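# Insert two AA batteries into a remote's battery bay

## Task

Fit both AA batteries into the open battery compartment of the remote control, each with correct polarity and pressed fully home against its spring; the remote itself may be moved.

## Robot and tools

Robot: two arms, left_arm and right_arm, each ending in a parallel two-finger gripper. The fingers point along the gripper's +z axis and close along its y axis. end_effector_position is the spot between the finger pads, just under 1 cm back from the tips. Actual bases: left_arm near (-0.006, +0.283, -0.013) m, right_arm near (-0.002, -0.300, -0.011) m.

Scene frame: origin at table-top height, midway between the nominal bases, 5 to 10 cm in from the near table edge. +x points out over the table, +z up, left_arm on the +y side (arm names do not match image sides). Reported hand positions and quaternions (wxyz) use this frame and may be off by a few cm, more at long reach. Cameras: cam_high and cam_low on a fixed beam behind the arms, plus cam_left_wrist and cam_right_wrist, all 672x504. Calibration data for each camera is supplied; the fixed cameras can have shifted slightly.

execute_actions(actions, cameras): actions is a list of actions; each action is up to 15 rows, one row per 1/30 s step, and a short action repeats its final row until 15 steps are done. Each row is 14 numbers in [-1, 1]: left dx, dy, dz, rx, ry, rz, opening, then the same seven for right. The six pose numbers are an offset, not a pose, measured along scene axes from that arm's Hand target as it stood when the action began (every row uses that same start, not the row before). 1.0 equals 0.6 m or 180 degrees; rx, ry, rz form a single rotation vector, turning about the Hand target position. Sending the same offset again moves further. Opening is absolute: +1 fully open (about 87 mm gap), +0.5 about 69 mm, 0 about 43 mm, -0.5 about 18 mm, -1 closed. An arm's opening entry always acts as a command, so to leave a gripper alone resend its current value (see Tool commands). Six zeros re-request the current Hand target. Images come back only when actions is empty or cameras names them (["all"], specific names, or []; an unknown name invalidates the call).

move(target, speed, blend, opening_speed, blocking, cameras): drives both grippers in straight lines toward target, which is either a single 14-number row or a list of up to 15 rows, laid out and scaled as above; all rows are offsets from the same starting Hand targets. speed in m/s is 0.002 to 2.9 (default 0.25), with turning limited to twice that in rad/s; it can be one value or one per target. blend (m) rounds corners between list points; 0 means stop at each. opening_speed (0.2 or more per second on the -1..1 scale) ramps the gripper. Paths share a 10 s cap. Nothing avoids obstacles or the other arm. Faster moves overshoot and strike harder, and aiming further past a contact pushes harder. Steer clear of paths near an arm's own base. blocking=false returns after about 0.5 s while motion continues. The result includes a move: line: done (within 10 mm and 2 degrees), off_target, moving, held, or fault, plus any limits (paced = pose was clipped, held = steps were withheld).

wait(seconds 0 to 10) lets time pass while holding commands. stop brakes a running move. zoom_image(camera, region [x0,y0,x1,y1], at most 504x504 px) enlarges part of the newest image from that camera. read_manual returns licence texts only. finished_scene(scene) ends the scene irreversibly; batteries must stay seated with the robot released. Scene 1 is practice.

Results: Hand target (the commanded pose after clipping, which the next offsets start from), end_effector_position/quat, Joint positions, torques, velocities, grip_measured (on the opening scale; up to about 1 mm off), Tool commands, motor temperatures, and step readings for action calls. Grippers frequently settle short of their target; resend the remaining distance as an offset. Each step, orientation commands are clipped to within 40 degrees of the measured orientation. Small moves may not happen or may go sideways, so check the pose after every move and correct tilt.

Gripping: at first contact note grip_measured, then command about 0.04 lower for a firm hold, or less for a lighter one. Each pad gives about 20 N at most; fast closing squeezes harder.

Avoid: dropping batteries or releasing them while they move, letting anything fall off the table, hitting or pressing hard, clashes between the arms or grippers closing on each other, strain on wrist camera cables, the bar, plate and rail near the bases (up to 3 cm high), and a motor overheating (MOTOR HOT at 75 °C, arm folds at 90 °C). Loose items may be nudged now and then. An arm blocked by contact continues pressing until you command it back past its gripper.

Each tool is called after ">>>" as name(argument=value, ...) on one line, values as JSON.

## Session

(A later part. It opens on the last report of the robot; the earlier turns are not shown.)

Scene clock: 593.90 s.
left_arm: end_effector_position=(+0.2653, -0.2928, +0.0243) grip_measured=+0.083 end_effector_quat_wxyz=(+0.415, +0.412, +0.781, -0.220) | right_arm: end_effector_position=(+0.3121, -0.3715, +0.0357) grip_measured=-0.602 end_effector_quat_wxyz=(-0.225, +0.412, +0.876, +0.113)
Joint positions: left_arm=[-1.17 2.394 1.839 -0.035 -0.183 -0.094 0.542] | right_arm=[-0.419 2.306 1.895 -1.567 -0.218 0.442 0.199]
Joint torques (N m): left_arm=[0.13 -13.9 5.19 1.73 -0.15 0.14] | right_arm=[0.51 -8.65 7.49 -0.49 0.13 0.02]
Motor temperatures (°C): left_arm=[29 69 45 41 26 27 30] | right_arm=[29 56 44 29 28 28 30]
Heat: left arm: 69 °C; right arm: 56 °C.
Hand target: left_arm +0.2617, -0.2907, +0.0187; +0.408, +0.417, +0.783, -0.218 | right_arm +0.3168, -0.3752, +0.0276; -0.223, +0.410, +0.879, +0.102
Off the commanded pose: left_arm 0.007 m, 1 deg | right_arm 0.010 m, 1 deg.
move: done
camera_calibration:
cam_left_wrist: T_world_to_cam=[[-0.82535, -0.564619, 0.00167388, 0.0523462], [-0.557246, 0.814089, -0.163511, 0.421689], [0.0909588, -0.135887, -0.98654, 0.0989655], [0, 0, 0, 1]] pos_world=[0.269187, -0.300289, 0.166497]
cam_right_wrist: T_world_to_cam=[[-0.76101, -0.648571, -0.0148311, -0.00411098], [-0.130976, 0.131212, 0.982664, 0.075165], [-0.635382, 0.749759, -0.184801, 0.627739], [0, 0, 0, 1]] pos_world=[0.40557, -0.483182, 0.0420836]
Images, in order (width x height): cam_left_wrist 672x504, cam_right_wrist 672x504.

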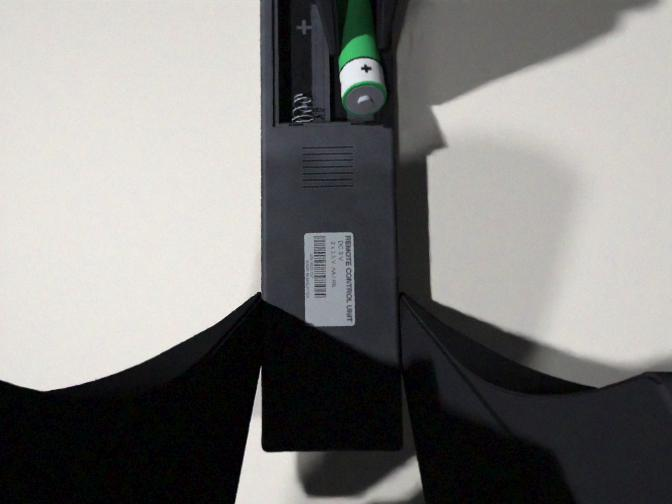

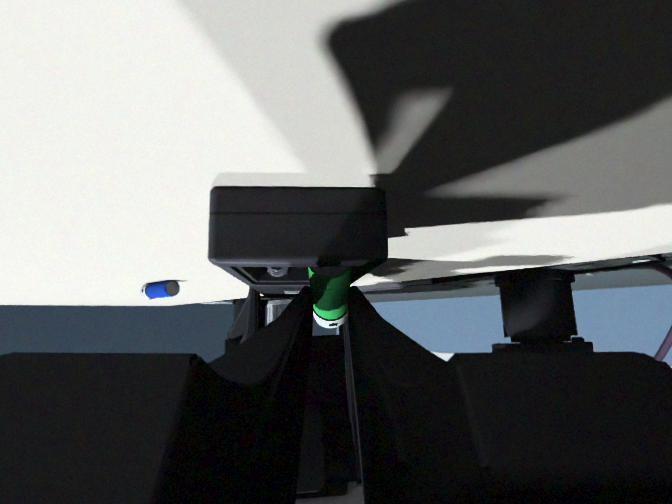

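>>> move(target=[[0,0,0,0,0,0,0,0.003,-0.0035,-0.008,-0.05,-0.04,0,-0.85],[0,0,0,0,0,0,0,0.003,-0.0035,-0.022,-0.09,-0.072,0,-0.85]], speed=0.04, cameras=["cam_left_wrist","cam_right_wrist"])

>>> zoom_image(camera="cam_left_wrist", region=[230, 0, 430, 150])

>>> zoom_image(camera="cam_right_wrist", region=[180, 100, 430, 400])

Scene clock: 608.23 s.
left_arm: end_effector_position=(+0.2653, -0.2928, +0.0243) grip_measured=+0.083 end_effector_quat_wxyz=(+0.415, +0.412, +0.781, -0.220) | right_arm: end_effector_position=(+0.3121, -0.3663, +0.0309) grip_measured=-0.602 end_effector_quat_wxyz=(-0.091, +0.424, +0.900, +0.055)
Joint positions: left_arm=[-1.17 2.394 1.839 -0.035 -0.183 -0.094 0.542] | right_arm=[-0.354 2.032 1.57 -1.237 -0.101 0.547 0.199]
Joint torques (N m): left_arm=[0.13 -13.9 5.19 1.73 -0.16 0.14] | right_arm=[0.99 -8.76 3.17 1.1 0.65 0.03]
Motor temperatures (°C): left_arm=[29 69 45 41 26 27 30] | right_arm=[29 58 44 29 29 28 30]
Heat: left arm: 69 °C; right arm: 58 °C.
Hand target: left_arm +0.2617, -0.2907, +0.0187; +0.408, +0.417, +0.783, -0.218 | right_arm +0.3185, -0.3773, +0.0144; -0.063, +0.423, +0.903, +0.023
Off the commanded pose: left_arm 0.007 m, 1 deg | right_arm 0.021 m, 5 deg.
move: off_target (right_arm)
camera_calibration:
cam_left_wrist: T_world_to_cam=[[-0.82535, -0.564619, 0.00167388, 0.0523462], [-0.557246, 0.814089, -0.163511, 0.421689], [0.0909588, -0.135887, -0.98654, 0.0989655], [0, 0, 0, 1]] pos_world=[0.269187, -0.300289, 0.166497]
cam_right_wrist: T_world_to_cam=[[-0.760878, -0.648612, -0.0191562, -0.000794127], [-0.314132, 0.342352, 0.885503, 0.216731], [-0.567789, 0.679778, -0.464238, 0.584778], [0, 0, 0, 1]] pos_world=[0.399509, -0.472233, 0.0795456]
Images, in order (width x height): cam_left_wrist 672x504, cam_right_wrist 672x504.

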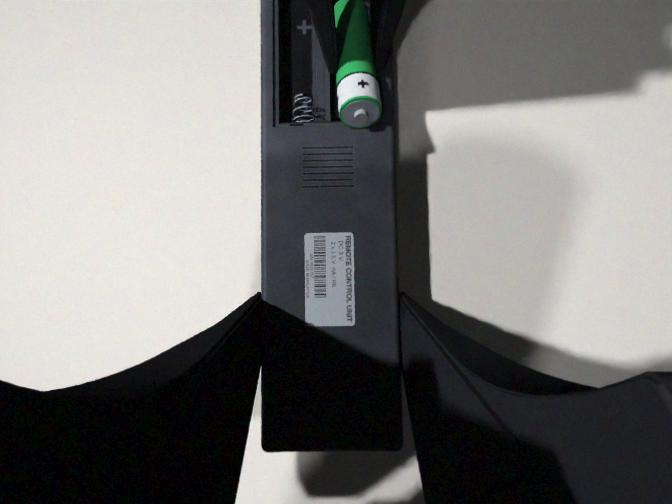

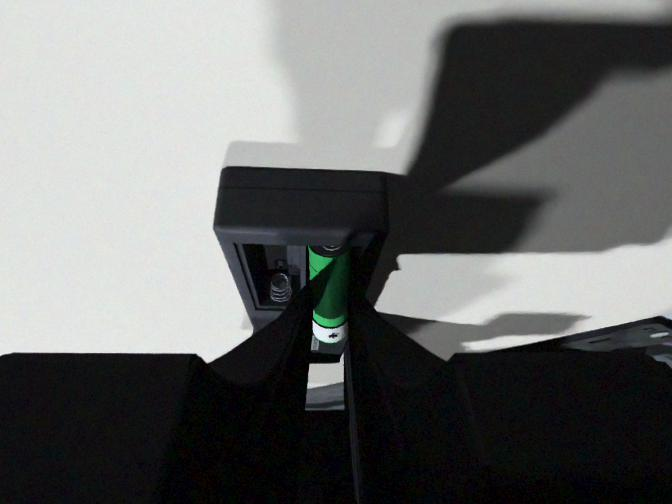

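Scaled by 2.520 from the camera's 672x504 image, which has a finer 960x720 frame.

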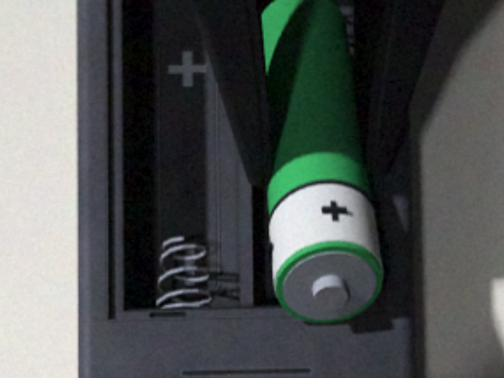

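Scaled by 1.680 from the camera's 672x504 image, which has a finer 960x720 frame.

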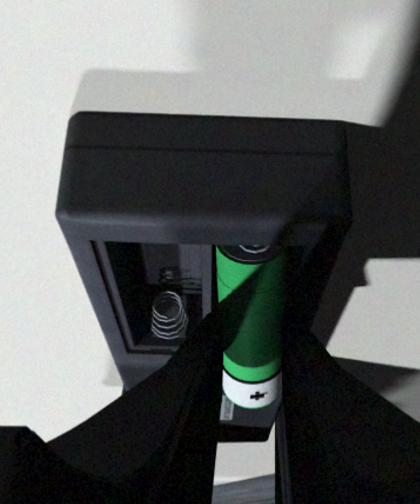

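>>> move(target=[[0,0,0,0,0,0,0,0.012,-0.016,0.012,0.02,0.016,0,-0.9],[0,0,0,0,0,0,0,0.02,-0.026,0.006,0.02,0.016,0,-0.9],[0,0,0,0,0,0,0,0.022,-0.028,-0.008,-0.01,-0.008,0,-0.9]], speed=0.04, cameras=["cam_left_wrist","cam_right_wrist"])

>>> zoom_image(camera="cam_left_wrist", region=[230, 0, 430, 150])

>>> zoom_image(camera="cam_right_wrist", region=[180, 100, 430, 400])

Scene clock: 623.30 s.
left_arm: end_effector_position=(+0.2654, -0.2933, +0.0248) grip_measured=+0.083 end_effector_quat_wxyz=(+0.416, +0.412, +0.780, -0.221) | right_arm: end_effector_position=(+0.3142, -0.3724, +0.0299) grip_measured=-0.603 end_effector_quat_wxyz=(-0.105, +0.425, +0.898, +0.053)
Joint positions: left_arm=[-1.17 2.394 1.839 -0.033 -0.183 -0.094 0.542] | right_arm=[-0.367 2.076 1.625 -1.277 -0.099 0.536 0.199]
Joint torques (N m): left_arm=[0.14 -13.87 5.19 1.7 -0.16 0.14] | right_arm=[0.2 -9.22 3.48 1.54 0.88 0.06]
Motor temperatures (°C): left_arm=[29 70 44 41 26 27 30] | right_arm=[29 59 43 29 29 28 30]
Heat: left arm: 70 °C; right arm: 59 °C.
Hand target: left_arm +0.2617, -0.2907, +0.0187; +0.408, +0.417, +0.783, -0.218 | right_arm +0.3318, -0.3941, +0.0096; -0.045, +0.424, +0.905, +0.014
Off the commanded pose: left_arm 0.008 m, 1 deg | right_arm 0.034 m, 8 deg.
move: off_target (right_arm)
camera_calibration:
cam_left_wrist: T_world_to_cam=[[-0.825501, -0.564395, 0.0023749, 0.0523603], [-0.556879, 0.813809, -0.166136, 0.422169], [0.0918339, -0.138468, -0.9861, 0.0983543], [0, 0, 0, 1]] pos_world=[0.269288, -0.300394, 0.167001]
cam_right_wrist: T_world_to_cam=[[-0.76197, -0.6476, -0.00401637, -0.00286379], [-0.289893, 0.33553, 0.896316, 0.209943], [-0.579106, 0.68413, -0.443399, 0.59424], [0, 0, 0, 1]] pos_world=[0.402807, -0.478834, 0.0752983]
Images, in order (width x height): cam_left_wrist 672x504, cam_right_wrist 672x504.

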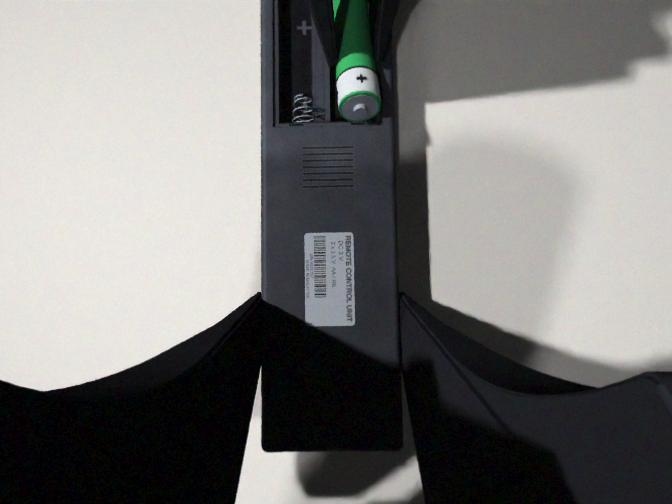

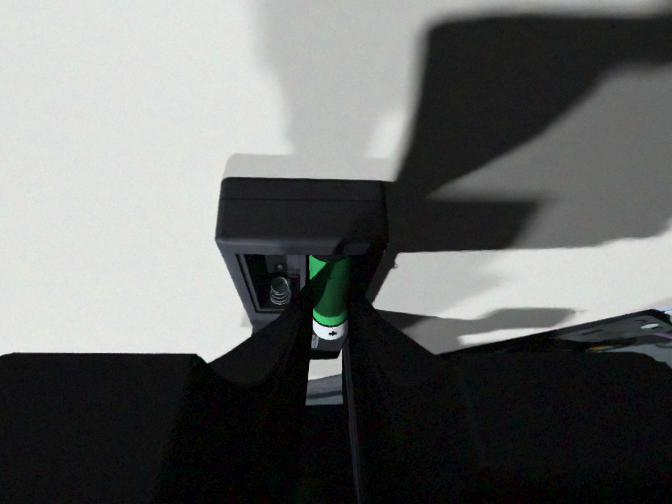

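Scaled by 2.520 from the camera's 672x504 image, which has a finer 960x720 frame.

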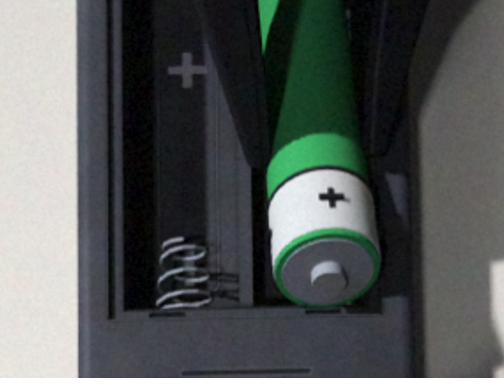

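Scaled by 1.680 from the camera's 672x504 image, which has a finer 960x720 frame.

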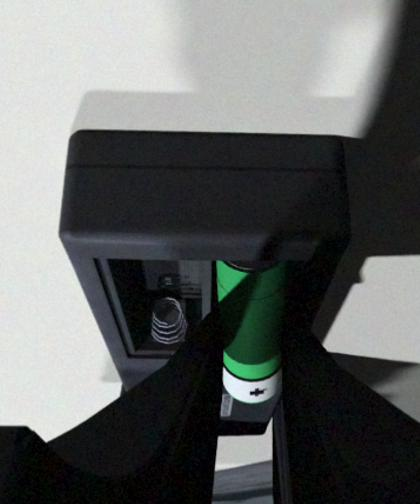

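>>> move(target=[[0,0,0,0,0,0,0,0.004,-0.005,0.02,0.03,0.024,0,-0.9],[0,0,0,0,0,0,0,0.016,-0.021,0.014,0.03,0.024,0,-0.9],[0,0,0,0,0,0,0,0.022,-0.029,-0.006,0.01,0.008,0,-0.9]], speed=0.04, cameras=["cam_left_wrist","cam_right_wrist"])

>>> zoom_image(camera="cam_left_wrist", region=[230, 0, 430, 150])

>>> zoom_image(camera="cam_right_wrist", region=[180, 100, 430, 400])

Scene clock: 637.67 s.
left_arm: end_effector_position=(+0.2665, -0.2968, +0.0276) grip_measured=+0.083 end_effector_quat_wxyz=(+0.422, +0.409, +0.776, -0.228) | right_arm: end_effector_position=(+0.3174, -0.3790, +0.0301) grip_measured=-0.603 end_effector_quat_wxyz=(-0.154, +0.423, +0.891, +0.060)
Joint positions: left_arm=[-1.17 2.396 1.839 -0.011 -0.18 -0.094 0.542] | right_arm=[-0.389 2.194 1.776 -1.409 -0.116 0.509 0.198]
Joint torques (N m): left_arm=[0.16 -14.09 5.22 1.49 -0.18 0.14] | right_arm=[-1.36 -10.92 4.52 1.78 0.94 -0.08]
Motor temperatures (°C): left_arm=[29 70 44 41 26 27 30] | right_arm=[29 58 42 30 29 28 30]
Heat: left arm: 70 °C; right arm: 58 °C.
Hand target: left_arm +0.2617, -0.2907, +0.0186; +0.408, +0.417, +0.783, -0.218 | right_arm +0.3449, -0.4115, +0.0060; -0.063, +0.423, +0.904, +0.023
Off the commanded pose: left_arm 0.012 m, 2 deg | right_arm 0.049 m, 11 deg.
move: off_target (left_arm, right_arm)
camera_calibration:
cam_left_wrist: T_world_to_cam=[[-0.826275, -0.563214, 0.00774061, 0.0516241], [-0.554691, 0.811229, -0.185001, 0.42524], [0.0979159, -0.157156, -0.982708, 0.0932711], [0, 0, 0, 1]] pos_world=[0.2694, -0.301233, 0.169928]
cam_right_wrist: T_world_to_cam=[[-0.760451, -0.648966, 0.0236242, -0.00660758], [-0.214225, 0.285036, 0.934271, 0.168562], [-0.613044, 0.705406, -0.355781, 0.616934], [0, 0, 0, 1]] pos_world=[0.409293, -0.487523, 0.0621664]
Images, in order (width x height): cam_left_wrist 672x504, cam_right_wrist 672x504.

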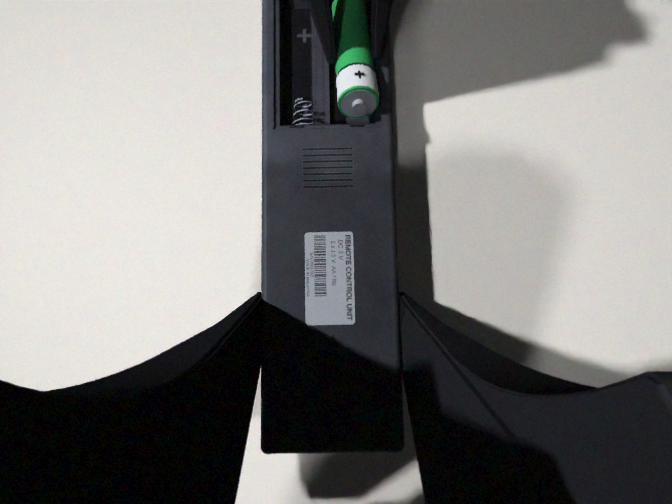

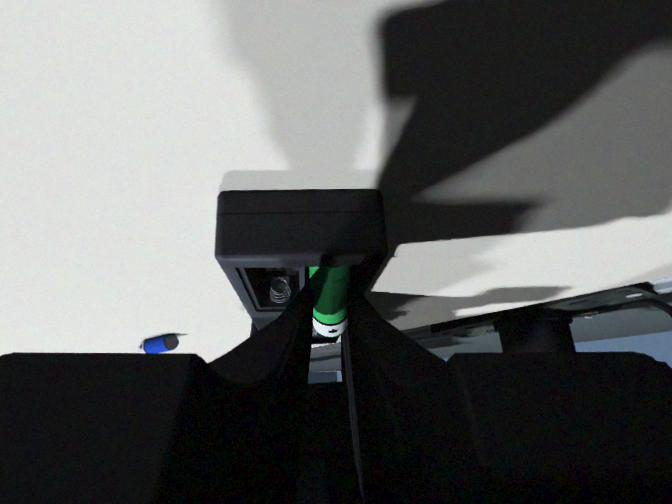

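Scaled by 2.520 from the camera's 672x504 image, which has a finer 960x720 frame.

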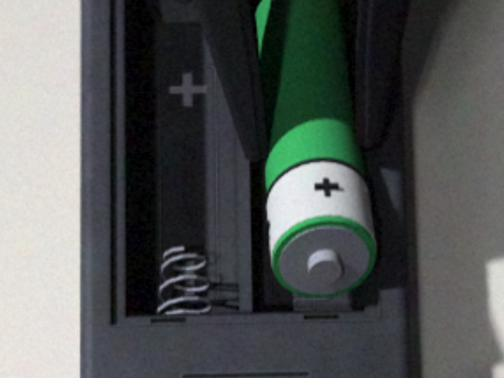

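Scaled by 1.680 from the camera's 672x504 image, which has a finer 960x720 frame.

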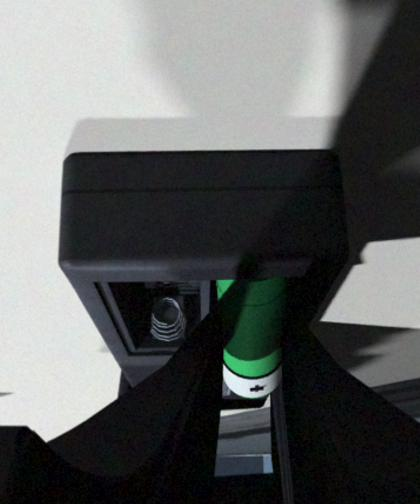

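>>> move(target=[0,0,0,0,0,0,0,0.002,-0.003,-0.022,-0.08,-0.063,0,-0.9], speed=0.1, cameras=["cam_left_wrist","cam_right_wrist"])

>>> zoom_image(camera="cam_left_wrist", region=[230, 0, 430, 150])

>>> zoom_image(camera="cam_right_wrist", region=[180, 100, 430, 400])

Scene clock: 648.90 s.
left_arm: end_effector_position=(+0.2663, -0.2964, +0.0249) grip_measured=+0.083 end_effector_quat_wxyz=(+0.421, +0.410, +0.777, -0.226) | right_arm: end_effector_position=(+0.3170, -0.3768, +0.0298) grip_measured=-0.603 end_effector_quat_wxyz=(+0.004, +0.424, +0.906, +0.009)
Joint positions: left_arm=[-1.17 2.401 1.839 -0.012 -0.18 -0.094 0.542] | right_arm=[-0.322 1.888 1.412 -1.043 0.013 0.579 0.198]
Joint torques (N m): left_arm=[0.14 -14.49 5.19 1.49 -0.19 0.13] | right_arm=[-0.79 -4.9 2.8 2.89 1.42 -0.07]
Motor temperatures (°C): left_arm=[29 74 44 40 26 27 30] | right_arm=[29 60 42 31 30 28 30]
Heat: left arm: 74 °C; right arm: 60 °C.
Hand target: left_arm +0.2617, -0.2907, +0.0185; +0.408, +0.417, +0.783, -0.218 | right_arm +0.3462, -0.4133, -0.0071; +0.080, +0.423, +0.901, -0.049
Off the commanded pose: left_arm 0.010 m, 2 deg | right_arm 0.060 m, 11 deg.
move: off_target (right_arm)
camera_calibration:
cam_left_wrist: T_world_to_cam=[[-0.826472, -0.562942, 0.00636157, 0.0518444], [-0.554679, 0.812302, -0.180267, 0.424483], [0.0963123, -0.152514, -0.983597, 0.0924473], [0, 0, 0, 1]] pos_world=[0.269396, -0.301524, 0.167121]
cam_right_wrist: T_world_to_cam=[[-0.756615, -0.653714, -0.0138676, -0.00730917], [-0.426811, 0.477705, 0.767874, 0.313037], [-0.495345, 0.586904, -0.640451, 0.541492], [0, 0, 0, 1]] pos_world=[0.396303, -0.472121, 0.106324]
Images, in order (width x height): cam_left_wrist 672x504, cam_right_wrist 672x504.

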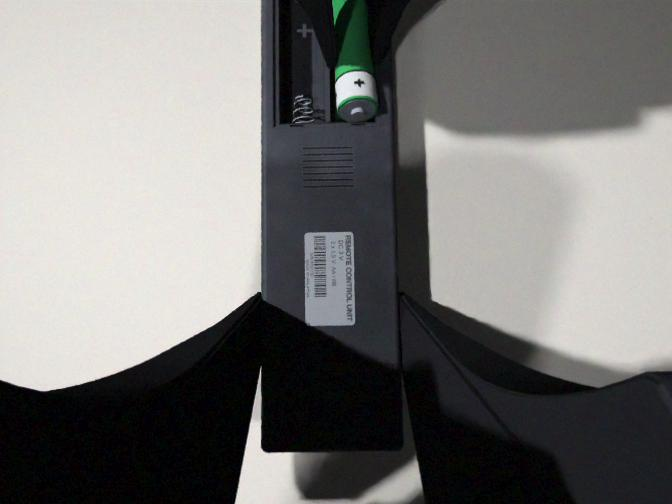

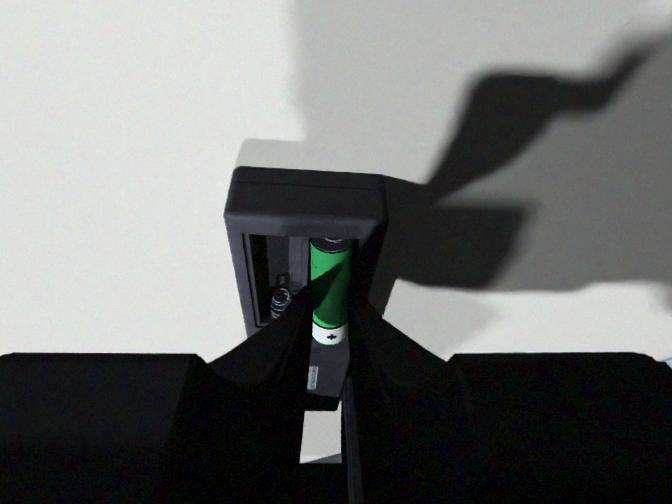

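Scaled by 2.520 from the camera's 672x504 image, which has a finer 960x720 frame.

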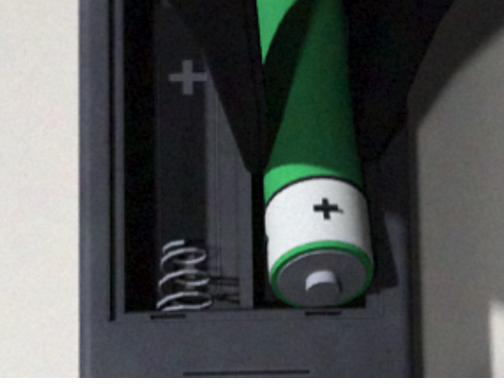

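Scaled by 1.680 from the camera's 672x504 image, which has a finer 960x720 frame.

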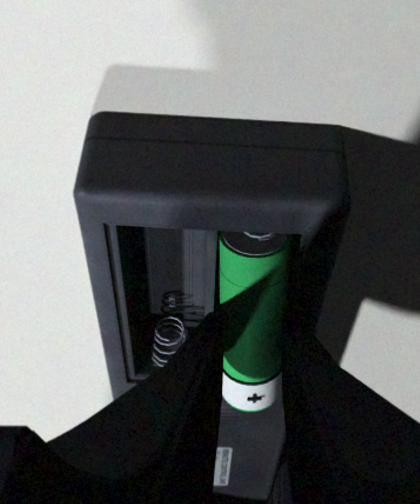

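>>> move(target=[0,0,0,0,0,0,0,0,0,0.002,0,0,0,-0.4], opening_speed=1, cameras=["cam_left_wrist","cam_right_wrist"])

>>> zoom_image(camera="cam_left_wrist", region=[230, 0, 430, 150])

>>> zoom_image(camera="cam_right_wrist", region=[180, 100, 430, 400])

Scene clock: 659.40 s.
left_arm: end_effector_position=(+0.2663, -0.2964, +0.0249) grip_measured=+0.083 end_effector_quat_wxyz=(+0.421, +0.410, +0.777, -0.226) | right_arm: end_effector_position=(+0.3202, -0.3744, +0.0300) grip_measured=-0.401 end_effector_quat_wxyz=(+0.009, +0.423, +0.906, +0.011)
Joint positions: left_arm=[-1.17 2.401 1.839 -0.012 -0.18 -0.094 0.542] | right_arm=[-0.314 1.887 1.412 -1.033 0.011 0.585 0.3]
Joint torques (N m): left_arm=[0.14 -14.5 5.22 1.49 -0.19 0.14] | right_arm=[-1.59 -4.89 2.8 2.78 1.43 -0.16]
Motor temperatures (°C): left_arm=[29 74 44 40 26 27 30] | right_arm=[29 58 41 34 31 28 30]
Heat: left arm: 74 °C; right arm: 58 °C.
Hand target: left_arm +0.2617, -0.2907, +0.0185; +0.408, +0.417, +0.783, -0.218 | right_arm +0.3462, -0.4134, -0.0059; +0.080, +0.424, +0.901, -0.049
Off the commanded pose: left_arm 0.010 m, 2 deg | right_arm 0.059 m, 11 deg.
move: off_target (right_arm)
camera_calibration:
cam_left_wrist: T_world_to_cam=[[-0.826472, -0.562942, 0.00636157, 0.0518444], [-0.554679, 0.812302, -0.180267, 0.424483], [0.0963123, -0.152514, -0.983597, 0.0924473], [0, 0, 0, 1]] pos_world=[0.269396, -0.301524, 0.167121]
cam_right_wrist: T_world_to_cam=[[-0.755094, -0.655248, -0.0219807, -0.00422465], [-0.436084, 0.476934, 0.763128, 0.315969], [-0.489555, 0.585819, -0.645873, 0.539676], [0, 0, 0, 1]] pos_world=[0.3988, -0.469617, 0.107345]
Images, in order (width x height): cam_left_wrist 672x504, cam_right_wrist 672x504.

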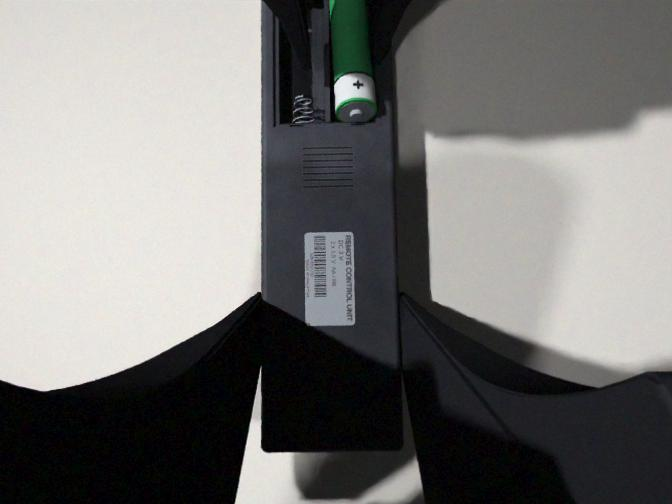

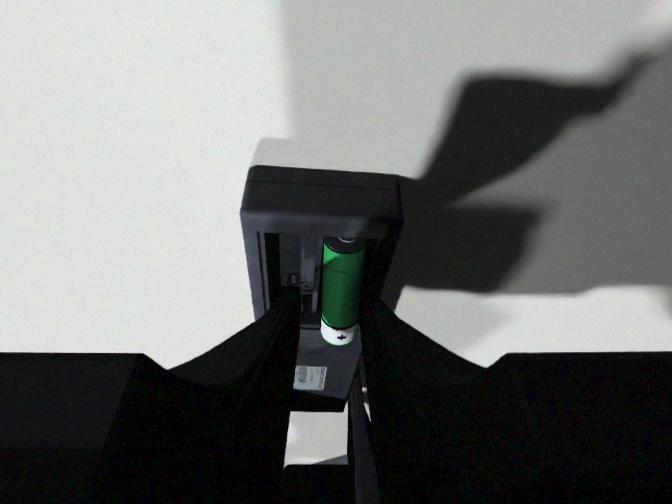

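Scaled by 2.520 from the camera's 672x504 image, which has a finer 960x720 frame.

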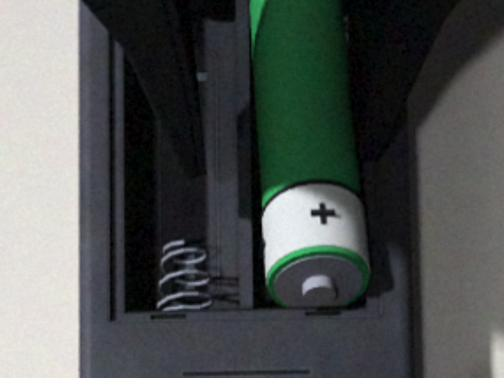

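Scaled by 1.680 from the camera's 672x504 image, which has a finer 960x720 frame.

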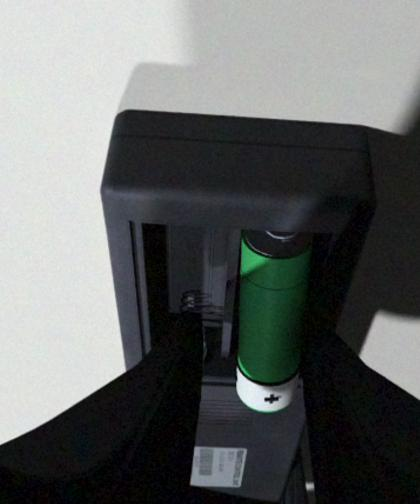

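>>> move(target=[[0,0,0,0,0,0,0,-0.035,0.045,0.08,0.044,0.035,0,-0.4],[0,0,0,0,0,0,0,-0.066,0.083,0.11,0.044,0.035,0,-0.4],[0,0,0,0,0,0,0,-0.066,0.083,0.11,0.044,0.035,0,-1]], speed=0.08, cameras=["cam_left_wrist","cam_right_wrist"])

>>> zoom_image(camera="cam_left_wrist", region=[230, 0, 430, 150])

>>> zoom_image(camera="cam_right_wrist", region=[180, 100, 430, 400])

Scene clock: 679.40 s.
left_arm: end_effector_position=(+0.2661, -0.2960, +0.0244) grip_measured=+0.083 end_effector_quat_wxyz=(+0.420, +0.410, +0.778, -0.225) | right_arm: end_effector_position=(+0.3110, -0.3680, +0.0479) grip_measured=-0.969 end_effector_quat_wxyz=(-0.005, +0.420, +0.907, -0.012)
Joint positions: left_arm=[-1.17 2.401 1.839 -0.014 -0.18 -0.094 0.542] | right_arm=[-0.28 1.865 1.453 -1.133 0.053 0.614 0.015]
Joint torques (N m): left_arm=[0.14 -14.48 5.22 1.52 -0.19 0.14] | right_arm=[0.96 -11.32 5.63 0.23 0.01 0.16]
Motor temperatures (°C): left_arm=[29 75 44 40 26 27 30] | right_arm=[29 56 41 36 32 28 30]
Heat: left arm: 75 °C; right arm: 56 °C. Fold the left arm in close to its base, or ease its load, before you think long.
Hand target: left_arm +0.2617, -0.2907, +0.0185; +0.408, +0.417, +0.783, -0.218 | right_arm +0.3065, -0.3635, +0.0601; +0.001, +0.425, +0.905, -0.010
Off the commanded pose: left_arm 0.009 m, 2 deg | right_arm 0.014 m, 1 deg.
MOTOR HOT: joint 2 (shoulder) of the left arm reports 75 °C; the controller's stop level is 90 °C. To cool a motor, set the load down, stop pushing, or move to a pose that needs little force.
move: off_target (right_arm); target 3's new opening was sent with right_arm's hand 0.014 m and 1 deg from that target
camera_calibration:
cam_left_wrist: T_world_to_cam=[[-0.826522, -0.562875, 0.00576414, 0.0520384], [-0.554776, 0.812811, -0.177654, 0.424051], [0.0953118, -0.150033, -0.984076, 0.0930651], [0, 0, 0, 1]] pos_world=[0.269394, -0.301419, 0.166617]
cam_right_wrist: T_world_to_cam=[[-0.751506, -0.658959, 0.0318062, -0.0115544], [-0.404158, 0.497954, 0.767266, 0.292779], [-0.521435, 0.563751, -0.64054, 0.544567], [0, 0, 0, 1]] pos_world=[0.393602, -0.460404, 0.124545]
Images, in order (width x height): cam_left_wrist 672x504, cam_right_wrist 672x504.

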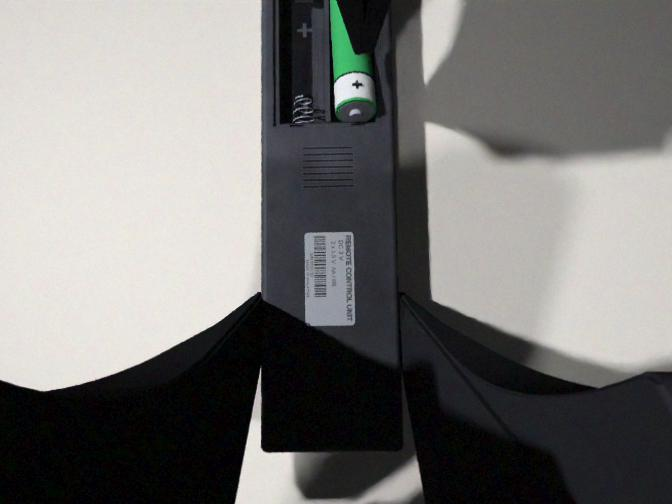

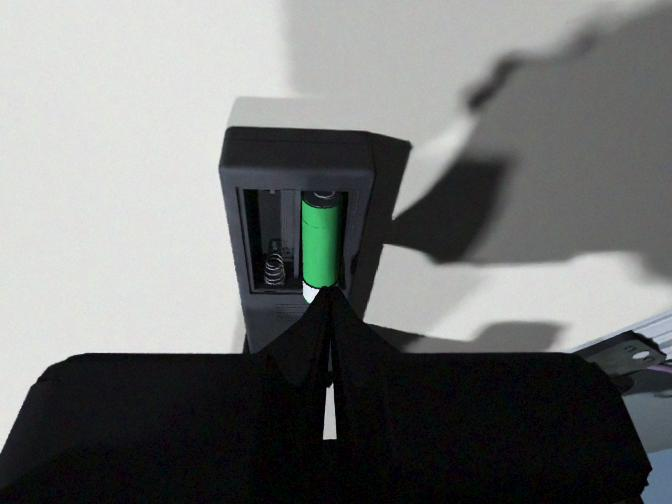

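Scaled by 2.520 from the camera's 672x504 image, which has a finer 960x720 frame.

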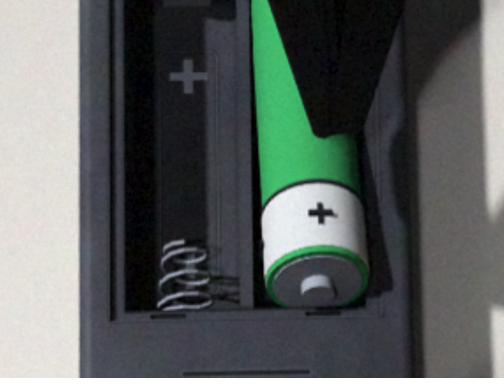

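Scaled by 1.680 from the camera's 672x504 image, which has a finer 960x720 frame.

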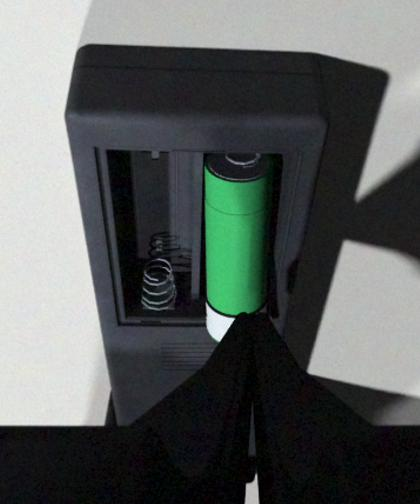

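>>> move(target=[[0,0,0,0,0,0,0,-0.001,0.012,0.012,0,0,0,-1],[0,0,0,0,0,0,0,-0.001,0.012,-0.03,0,0,0,-1]], speed=0.05, cameras=["cam_left_wrist","cam_right_wrist"])

>>> zoom_image(camera="cam_left_wrist", region=[230, 0, 430, 150])

Scene clock: 690.77 s.
left_arm: end_effector_position=(+0.2661, -0.2958, +0.0242) grip_measured=+0.083 end_effector_quat_wxyz=(+0.419, +0.410, +0.778, -0.225) | right_arm: end_effector_position=(+0.3006, -0.3582, +0.0379) grip_measured=-0.970 end_effector_quat_wxyz=(-0.018, +0.420, +0.907, -0.015)
Joint positions: left_arm=[-1.17 2.401 1.839 -0.015 -0.18 -0.094 0.542] | right_arm=[-0.261 1.855 1.393 -1.111 0.054 0.634 0.015]
Joint torques (N m): left_arm=[0.13 -14.52 5.2 1.53 -0.18 0.13] | right_arm=[1.09 -9.59 5.19 0.75 0.04 0.14]
Motor temperatures (°C): left_arm=[29 75 44 39 26 27 30] | right_arm=[29 63 41 33 30 28 29]
Heat: left arm: 75 °C; right arm: 63 °C. Fold the left arm in close to its base, or ease its load, before you think long.
Hand target: left_arm +0.2617, -0.2907, +0.0186; +0.408, +0.417, +0.783, -0.218 | right_arm +0.3059, -0.3563, +0.0420; +0.001, +0.425, +0.905, -0.010
Off the commanded pose: left_arm 0.009 m, 2 deg | right_arm 0.007 m, 2 deg.
MOTOR HOT: still on. Joint 2 (shoulder) of the left arm reports 75 °C.
move: done
camera_calibration:
cam_left_wrist: T_world_to_cam=[[-0.826499, -0.562909, 0.00567877, 0.0520371], [-0.55486, 0.812896, -0.177004, 0.423971], [0.0950208, -0.149445, -0.984194, 0.0932412], [0, 0, 0, 1]] pos_world=[0.269393, -0.301418, 0.166516]
cam_right_wrist: T_world_to_cam=[[-0.750127, -0.659572, 0.0476987, -0.0138376], [-0.383911, 0.493077, 0.780697, 0.283149], [-0.538445, 0.567309, -0.623087, 0.532976], [0, 0, 0, 1]] pos_world=[0.385302, -0.451104, 0.111697]
Images, in order (width x height): cam_left_wrist 672x504, cam_right_wrist 672x504.

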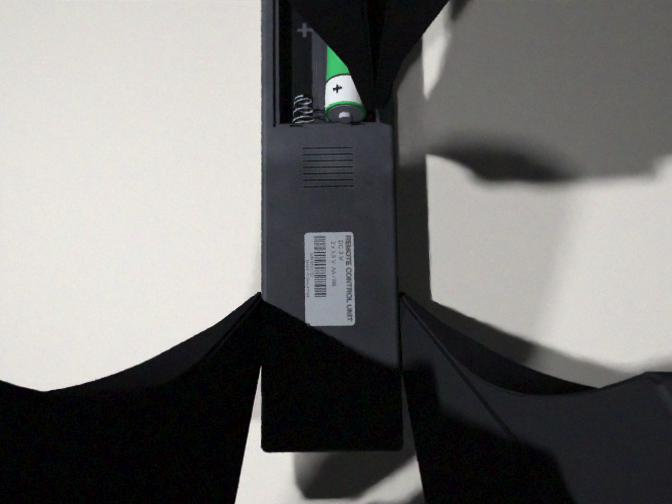

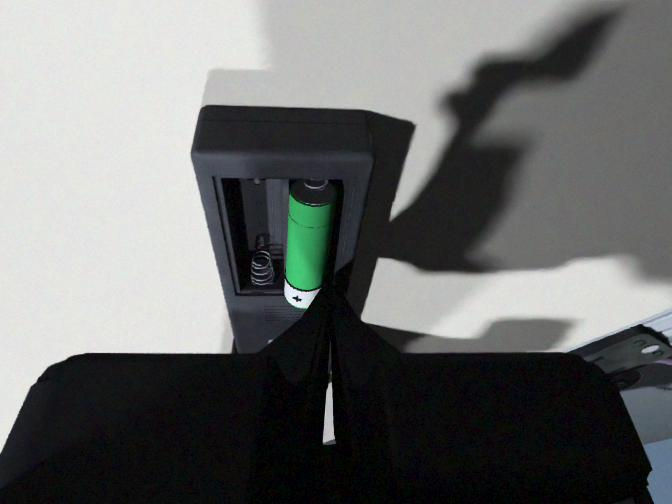

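Scaled by 2.520 from the camera's 672x504 image, which has a finer 960x720 frame.

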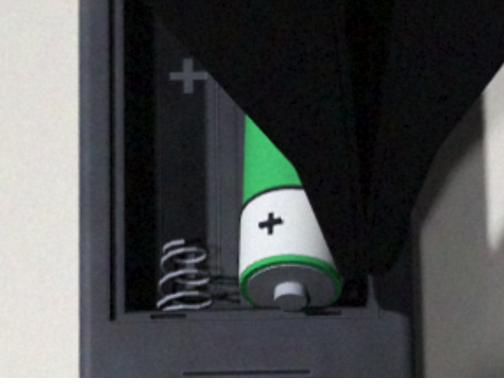

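>>> move(target=[[0,0,0,0,0,0,0,0,0,0.04,0,0,0,-1],[0,0,0,0,0,0,0,0.016,0.01,0.04,0,0,0,-1],[0,0,0,0,0,0,0,0.005,0.002,0.03,0,0,0,-1]], speed=0.1, cameras=["cam_left_wrist","cam_right_wrist"])

>>> zoom_image(camera="cam_left_wrist", region=[230, 0, 430, 150])

Scene clock: 703.70 s.
left_arm: end_effector_position=(+0.2661, -0.2958, +0.0242) grip_measured=+0.083 end_effector_quat_wxyz=(+0.419, +0.410, +0.778, -0.225) | right_arm: end_effector_position=(+0.3090, -0.3547, +0.0534) grip_measured=-0.970 end_effector_quat_wxyz=(-0.011, +0.423, +0.906, -0.013)
Joint positions: left_arm=[-1.17 2.401 1.839 -0.015 -0.18 -0.094 0.542] | right_arm=[-0.244 1.855 1.457 -1.162 0.054 0.656 0.015]
Joint torques (N m): left_arm=[0.14 -14.49 5.2 1.53 -0.19 0.13] | right_arm=[-0.08 -10.4 5.6 0.51 0.08 -0.03]
Motor temperatures (°C): left_arm=[29 75 44 39 26 27 30] | right_arm=[29 66 41 32 30 28 29]
Heat: left arm: 75 °C; right arm: 66 °C. Fold the left arm in close to its base, or ease its load, before you think long.
Hand target: left_arm +0.2617, -0.2907, +0.0186; +0.408, +0.417, +0.783, -0.218 | right_arm +0.3089, -0.3551, +0.0600; +0.001, +0.425, +0.905, -0.010
Off the commanded pose: left_arm 0.009 m, 2 deg | right_arm 0.007 m, 1 deg.
MOTOR HOT: still on. Joint 2 (shoulder) of the left arm reports 75 °C.
move: done
camera_calibration:
cam_left_wrist: T_world_to_cam=[[-0.826499, -0.562909, 0.00567877, 0.0520371], [-0.55486, 0.812896, -0.177004, 0.423971], [0.0950208, -0.149445, -0.984194, 0.0932412], [0, 0, 0, 1]] pos_world=[0.269393, -0.301418, 0.166516]
cam_right_wrist: T_world_to_cam=[[-0.755054, -0.654491, 0.0391855, -0.00221601], [-0.391811, 0.498318, 0.77341, 0.277241], [-0.525717, 0.568613, -0.632694, 0.542217], [0, 0, 0, 1]] pos_world=[0.392005, -0.447916, 0.128723]
Images, in order (width x height): cam_left_wrist 672x504, cam_right_wrist 672x504.

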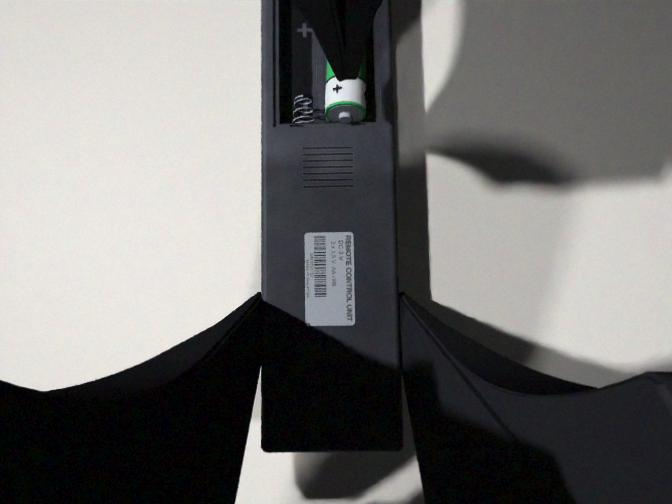

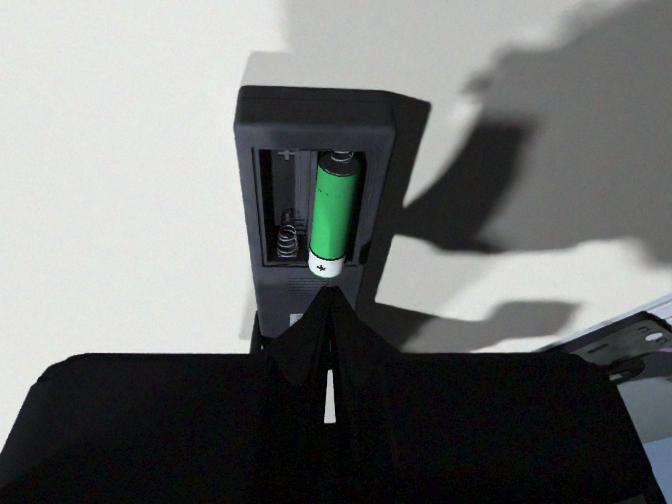

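Scaled by 2.520 from the camera's 672x504 image, which has a finer 960x720 frame.

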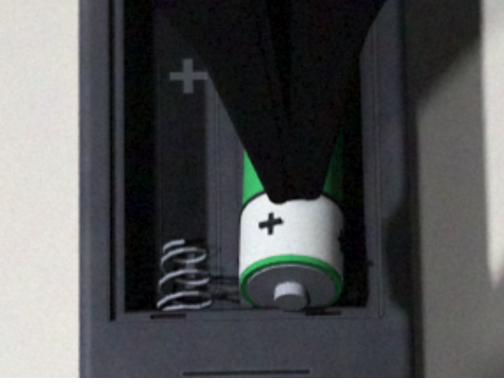

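>>> move(target=[[0,0,0,0,0,0,0,0.002,0.002,0,0,0,0,-1],[0,0,0,0,0,0,0,0.001,0.001,-0.05,0,0,0,-1]], speed=0.05, cameras=["cam_left_wrist","cam_right_wrist"])

>>> zoom_image(camera="cam_left_wrist", region=[230, 0, 430, 150])

>>> zoom_image(camera="cam_right_wrist", region=[180, 50, 430, 350])

Scene clock: 716.70 s.
left_arm: end_effector_position=(+0.2661, -0.2958, +0.0242) grip_measured=+0.083 end_effector_quat_wxyz=(+0.419, +0.411, +0.778, -0.225) | right_arm: end_effector_position=(+0.3051, -0.3529, +0.0400) grip_measured=-0.970 end_effector_quat_wxyz=(-0.011, +0.423, +0.906, -0.012)
Joint positions: left_arm=[-1.17 2.401 1.839 -0.015 -0.18 -0.093 0.542] | right_arm=[-0.244 1.849 1.396 -1.105 0.051 0.656 0.015]
Joint torques (N m): left_arm=[0.14 -14.49 5.2 1.53 -0.19 0.13] | right_arm=[-0.09 -7.58 3.54 1.19 0.05 -0.05]
Motor temperatures (°C): left_arm=[29 76 44 39 26 27 30] | right_arm=[29 68 41 31 30 28 29]
Heat: left arm: 76 °C; right arm: 68 °C. Fold the left arm in close to its base, or ease its load, before you think long.
Hand target: left_arm +0.2617, -0.2907, +0.0186; +0.408, +0.417, +0.783, -0.218 | right_arm +0.3096, -0.3545, +0.0301; +0.001, +0.425, +0.905, -0.010
Off the commanded pose: left_arm 0.009 m, 2 deg | right_arm 0.011 m, 1 deg.
MOTOR HOT: still on. Joint 2 (shoulder) of the left arm reports 76 °C.
move: off_target (right_arm)
camera_calibration:
cam_left_wrist: T_world_to_cam=[[-0.826607, -0.562754, 0.00537727, 0.0520806], [-0.554667, 0.813038, -0.176955, 0.423898], [0.0952099, -0.149254, -0.984204, 0.0932589], [0, 0, 0, 1]] pos_world=[0.269294, -0.301418, 0.166516]
cam_right_wrist: T_world_to_cam=[[-0.755194, -0.654494, 0.0363246, -0.00321616], [-0.393055, 0.496485, 0.773957, 0.284789], [-0.524585, 0.57021, -0.632195, 0.530888], [0, 0, 0, 1]] pos_world=[0.388005, -0.446216, 0.115327]
Images, in order (width x height): cam_left_wrist 672x504, cam_right_wrist 672x504.

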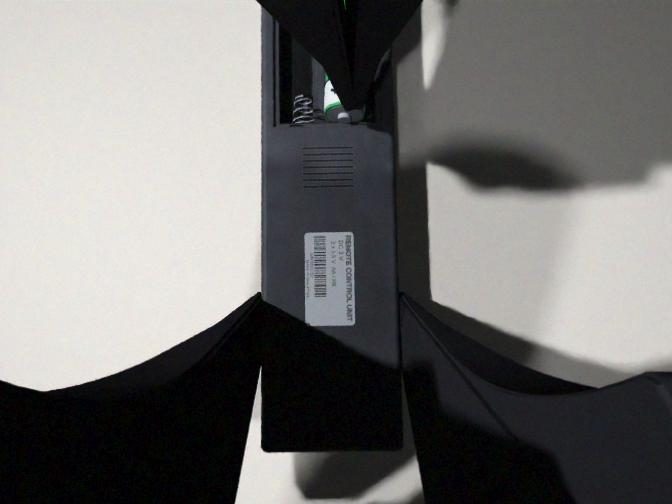

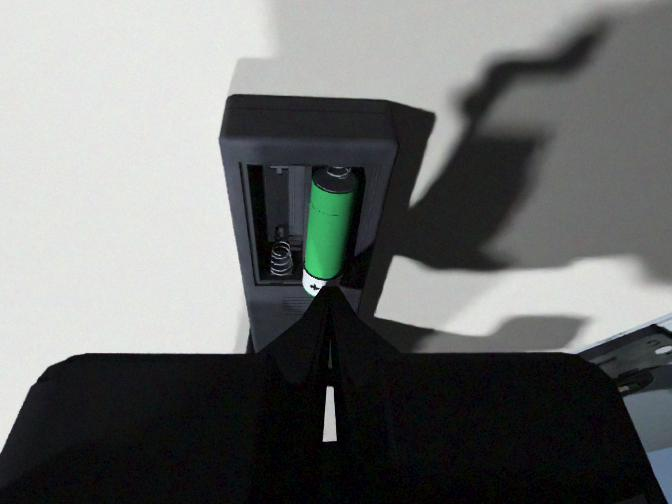

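Scaled by 2.520 from the camera's 672x504 image, which has a finer 960x720 frame.

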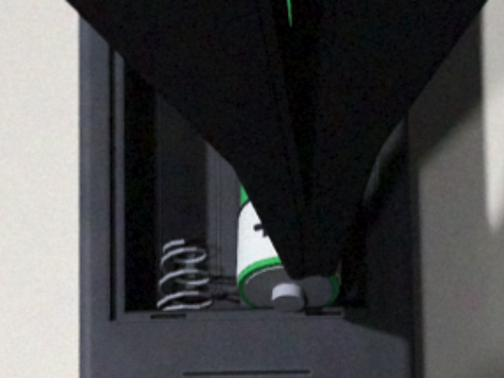

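Scaled by 1.680 from the camera's 672x504 image, which has a finer 960x720 frame.

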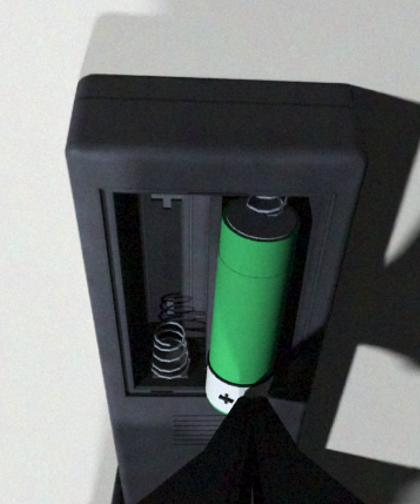

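>>> move(target=[[0,0,0,0,0,0,0,0,0,0.04,0,0,0,-1],[0,0,0,0,0,0,0,0.001,-0.008,0.04,0,0,0,-0.2],[0,0,0,0,0,0,0,0.001,-0.008,-0.008,0,0,0,-0.2]], speed=0.1, cameras=["cam_left_wrist","cam_right_wrist"])

>>> zoom_image(camera="cam_left_wrist", region=[230, 0, 430, 150])

>>> zoom_image(camera="cam_right_wrist", region=[180, 50, 430, 350])

Scene clock: 739.77 s.
left_arm: end_effector_position=(+0.2661, -0.2958, +0.0242) grip_measured=+0.083 end_effector_quat_wxyz=(+0.419, +0.411, +0.778, -0.225) | right_arm: end_effector_position=(+0.3094, -0.3574, +0.0326) grip_measured=-0.200 end_effector_quat_wxyz=(+0.003, +0.429, +0.903, -0.009)
Joint positions: left_arm=[-1.17 2.401 1.839 -0.015 -0.18 -0.093 0.542] | right_arm=[-0.256 1.848 1.369 -1.051 0.051 0.656 0.4]
Joint torques (N m): left_arm=[0.13 -14.49 5.22 1.53 -0.18 0.13] | right_arm=[-0.4 -6.78 5.37 0.77 0.03 -0.14]
Motor temperatures (°C): left_arm=[28 77 44 39 26 27 30] | right_arm=[29 63 41 31 29 28 29]
Heat: left arm: 77 °C; right arm: 63 °C. Fold the left arm in close to its base, or ease its load, before you think long.
Hand target: left_arm +0.2617, -0.2907, +0.0186; +0.408, +0.417, +0.783, -0.218 | right_arm +0.3102, -0.3593, +0.0253; +0.001, +0.425, +0.905, -0.010
Off the commanded pose: left_arm 0.009 m, 2 deg | right_arm 0.008 m, 1 deg.
MOTOR HOT: still on. Joint 2 (shoulder) of the left arm reports 77 °C.
move: done
camera_calibration:
cam_left_wrist: T_world_to_cam=[[-0.826607, -0.562754, 0.00537727, 0.0520806], [-0.554667, 0.813038, -0.176955, 0.423898], [0.0952099, -0.149254, -0.984204, 0.0932589], [0, 0, 0, 1]] pos_world=[0.269294, -0.301418, 0.166516]
cam_right_wrist: T_world_to_cam=[[-0.764217, -0.644638, 0.0203543, 0.00408392], [-0.407147, 0.506666, 0.759948, 0.302956], [-0.500205, 0.572478, -0.649665, 0.524869], [0, 0, 0, 1]] pos_world=[0.38901, -0.45134, 0.110675]
Images, in order (width x height): cam_left_wrist 672x504, cam_right_wrist 672x504.

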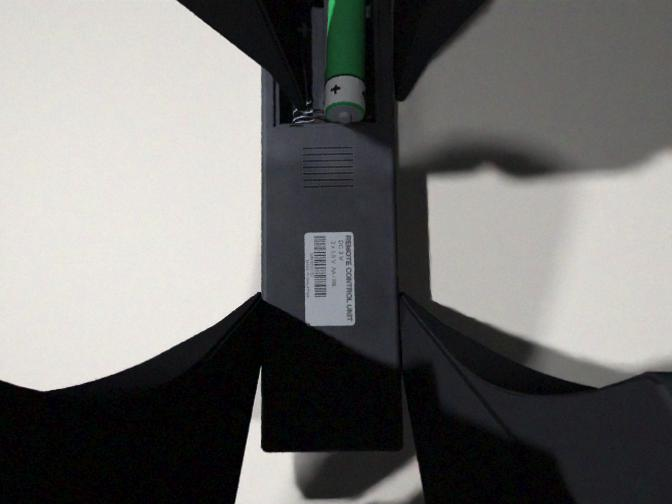

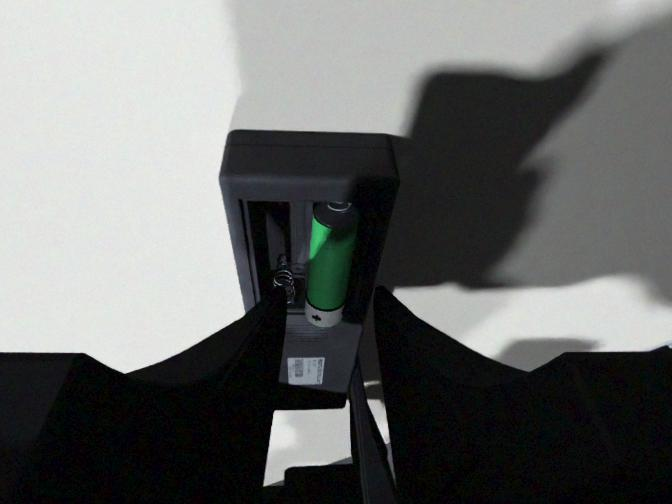

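Scaled by 2.520 from the camera's 672x504 image, which has a finer 960x720 frame.

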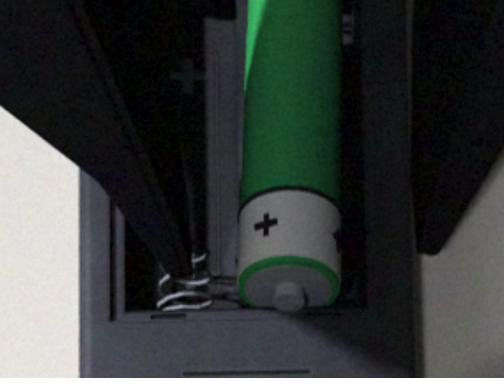

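Scaled by 1.680 from the camera's 672x504 image, which has a finer 960x720 frame.

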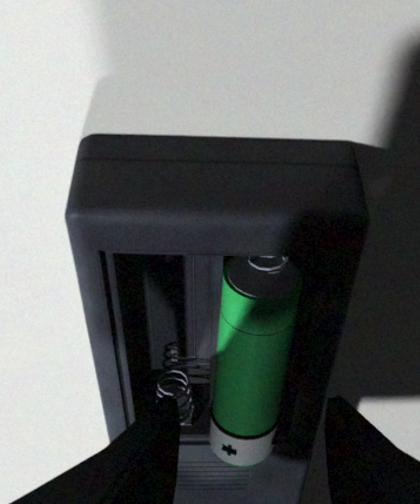

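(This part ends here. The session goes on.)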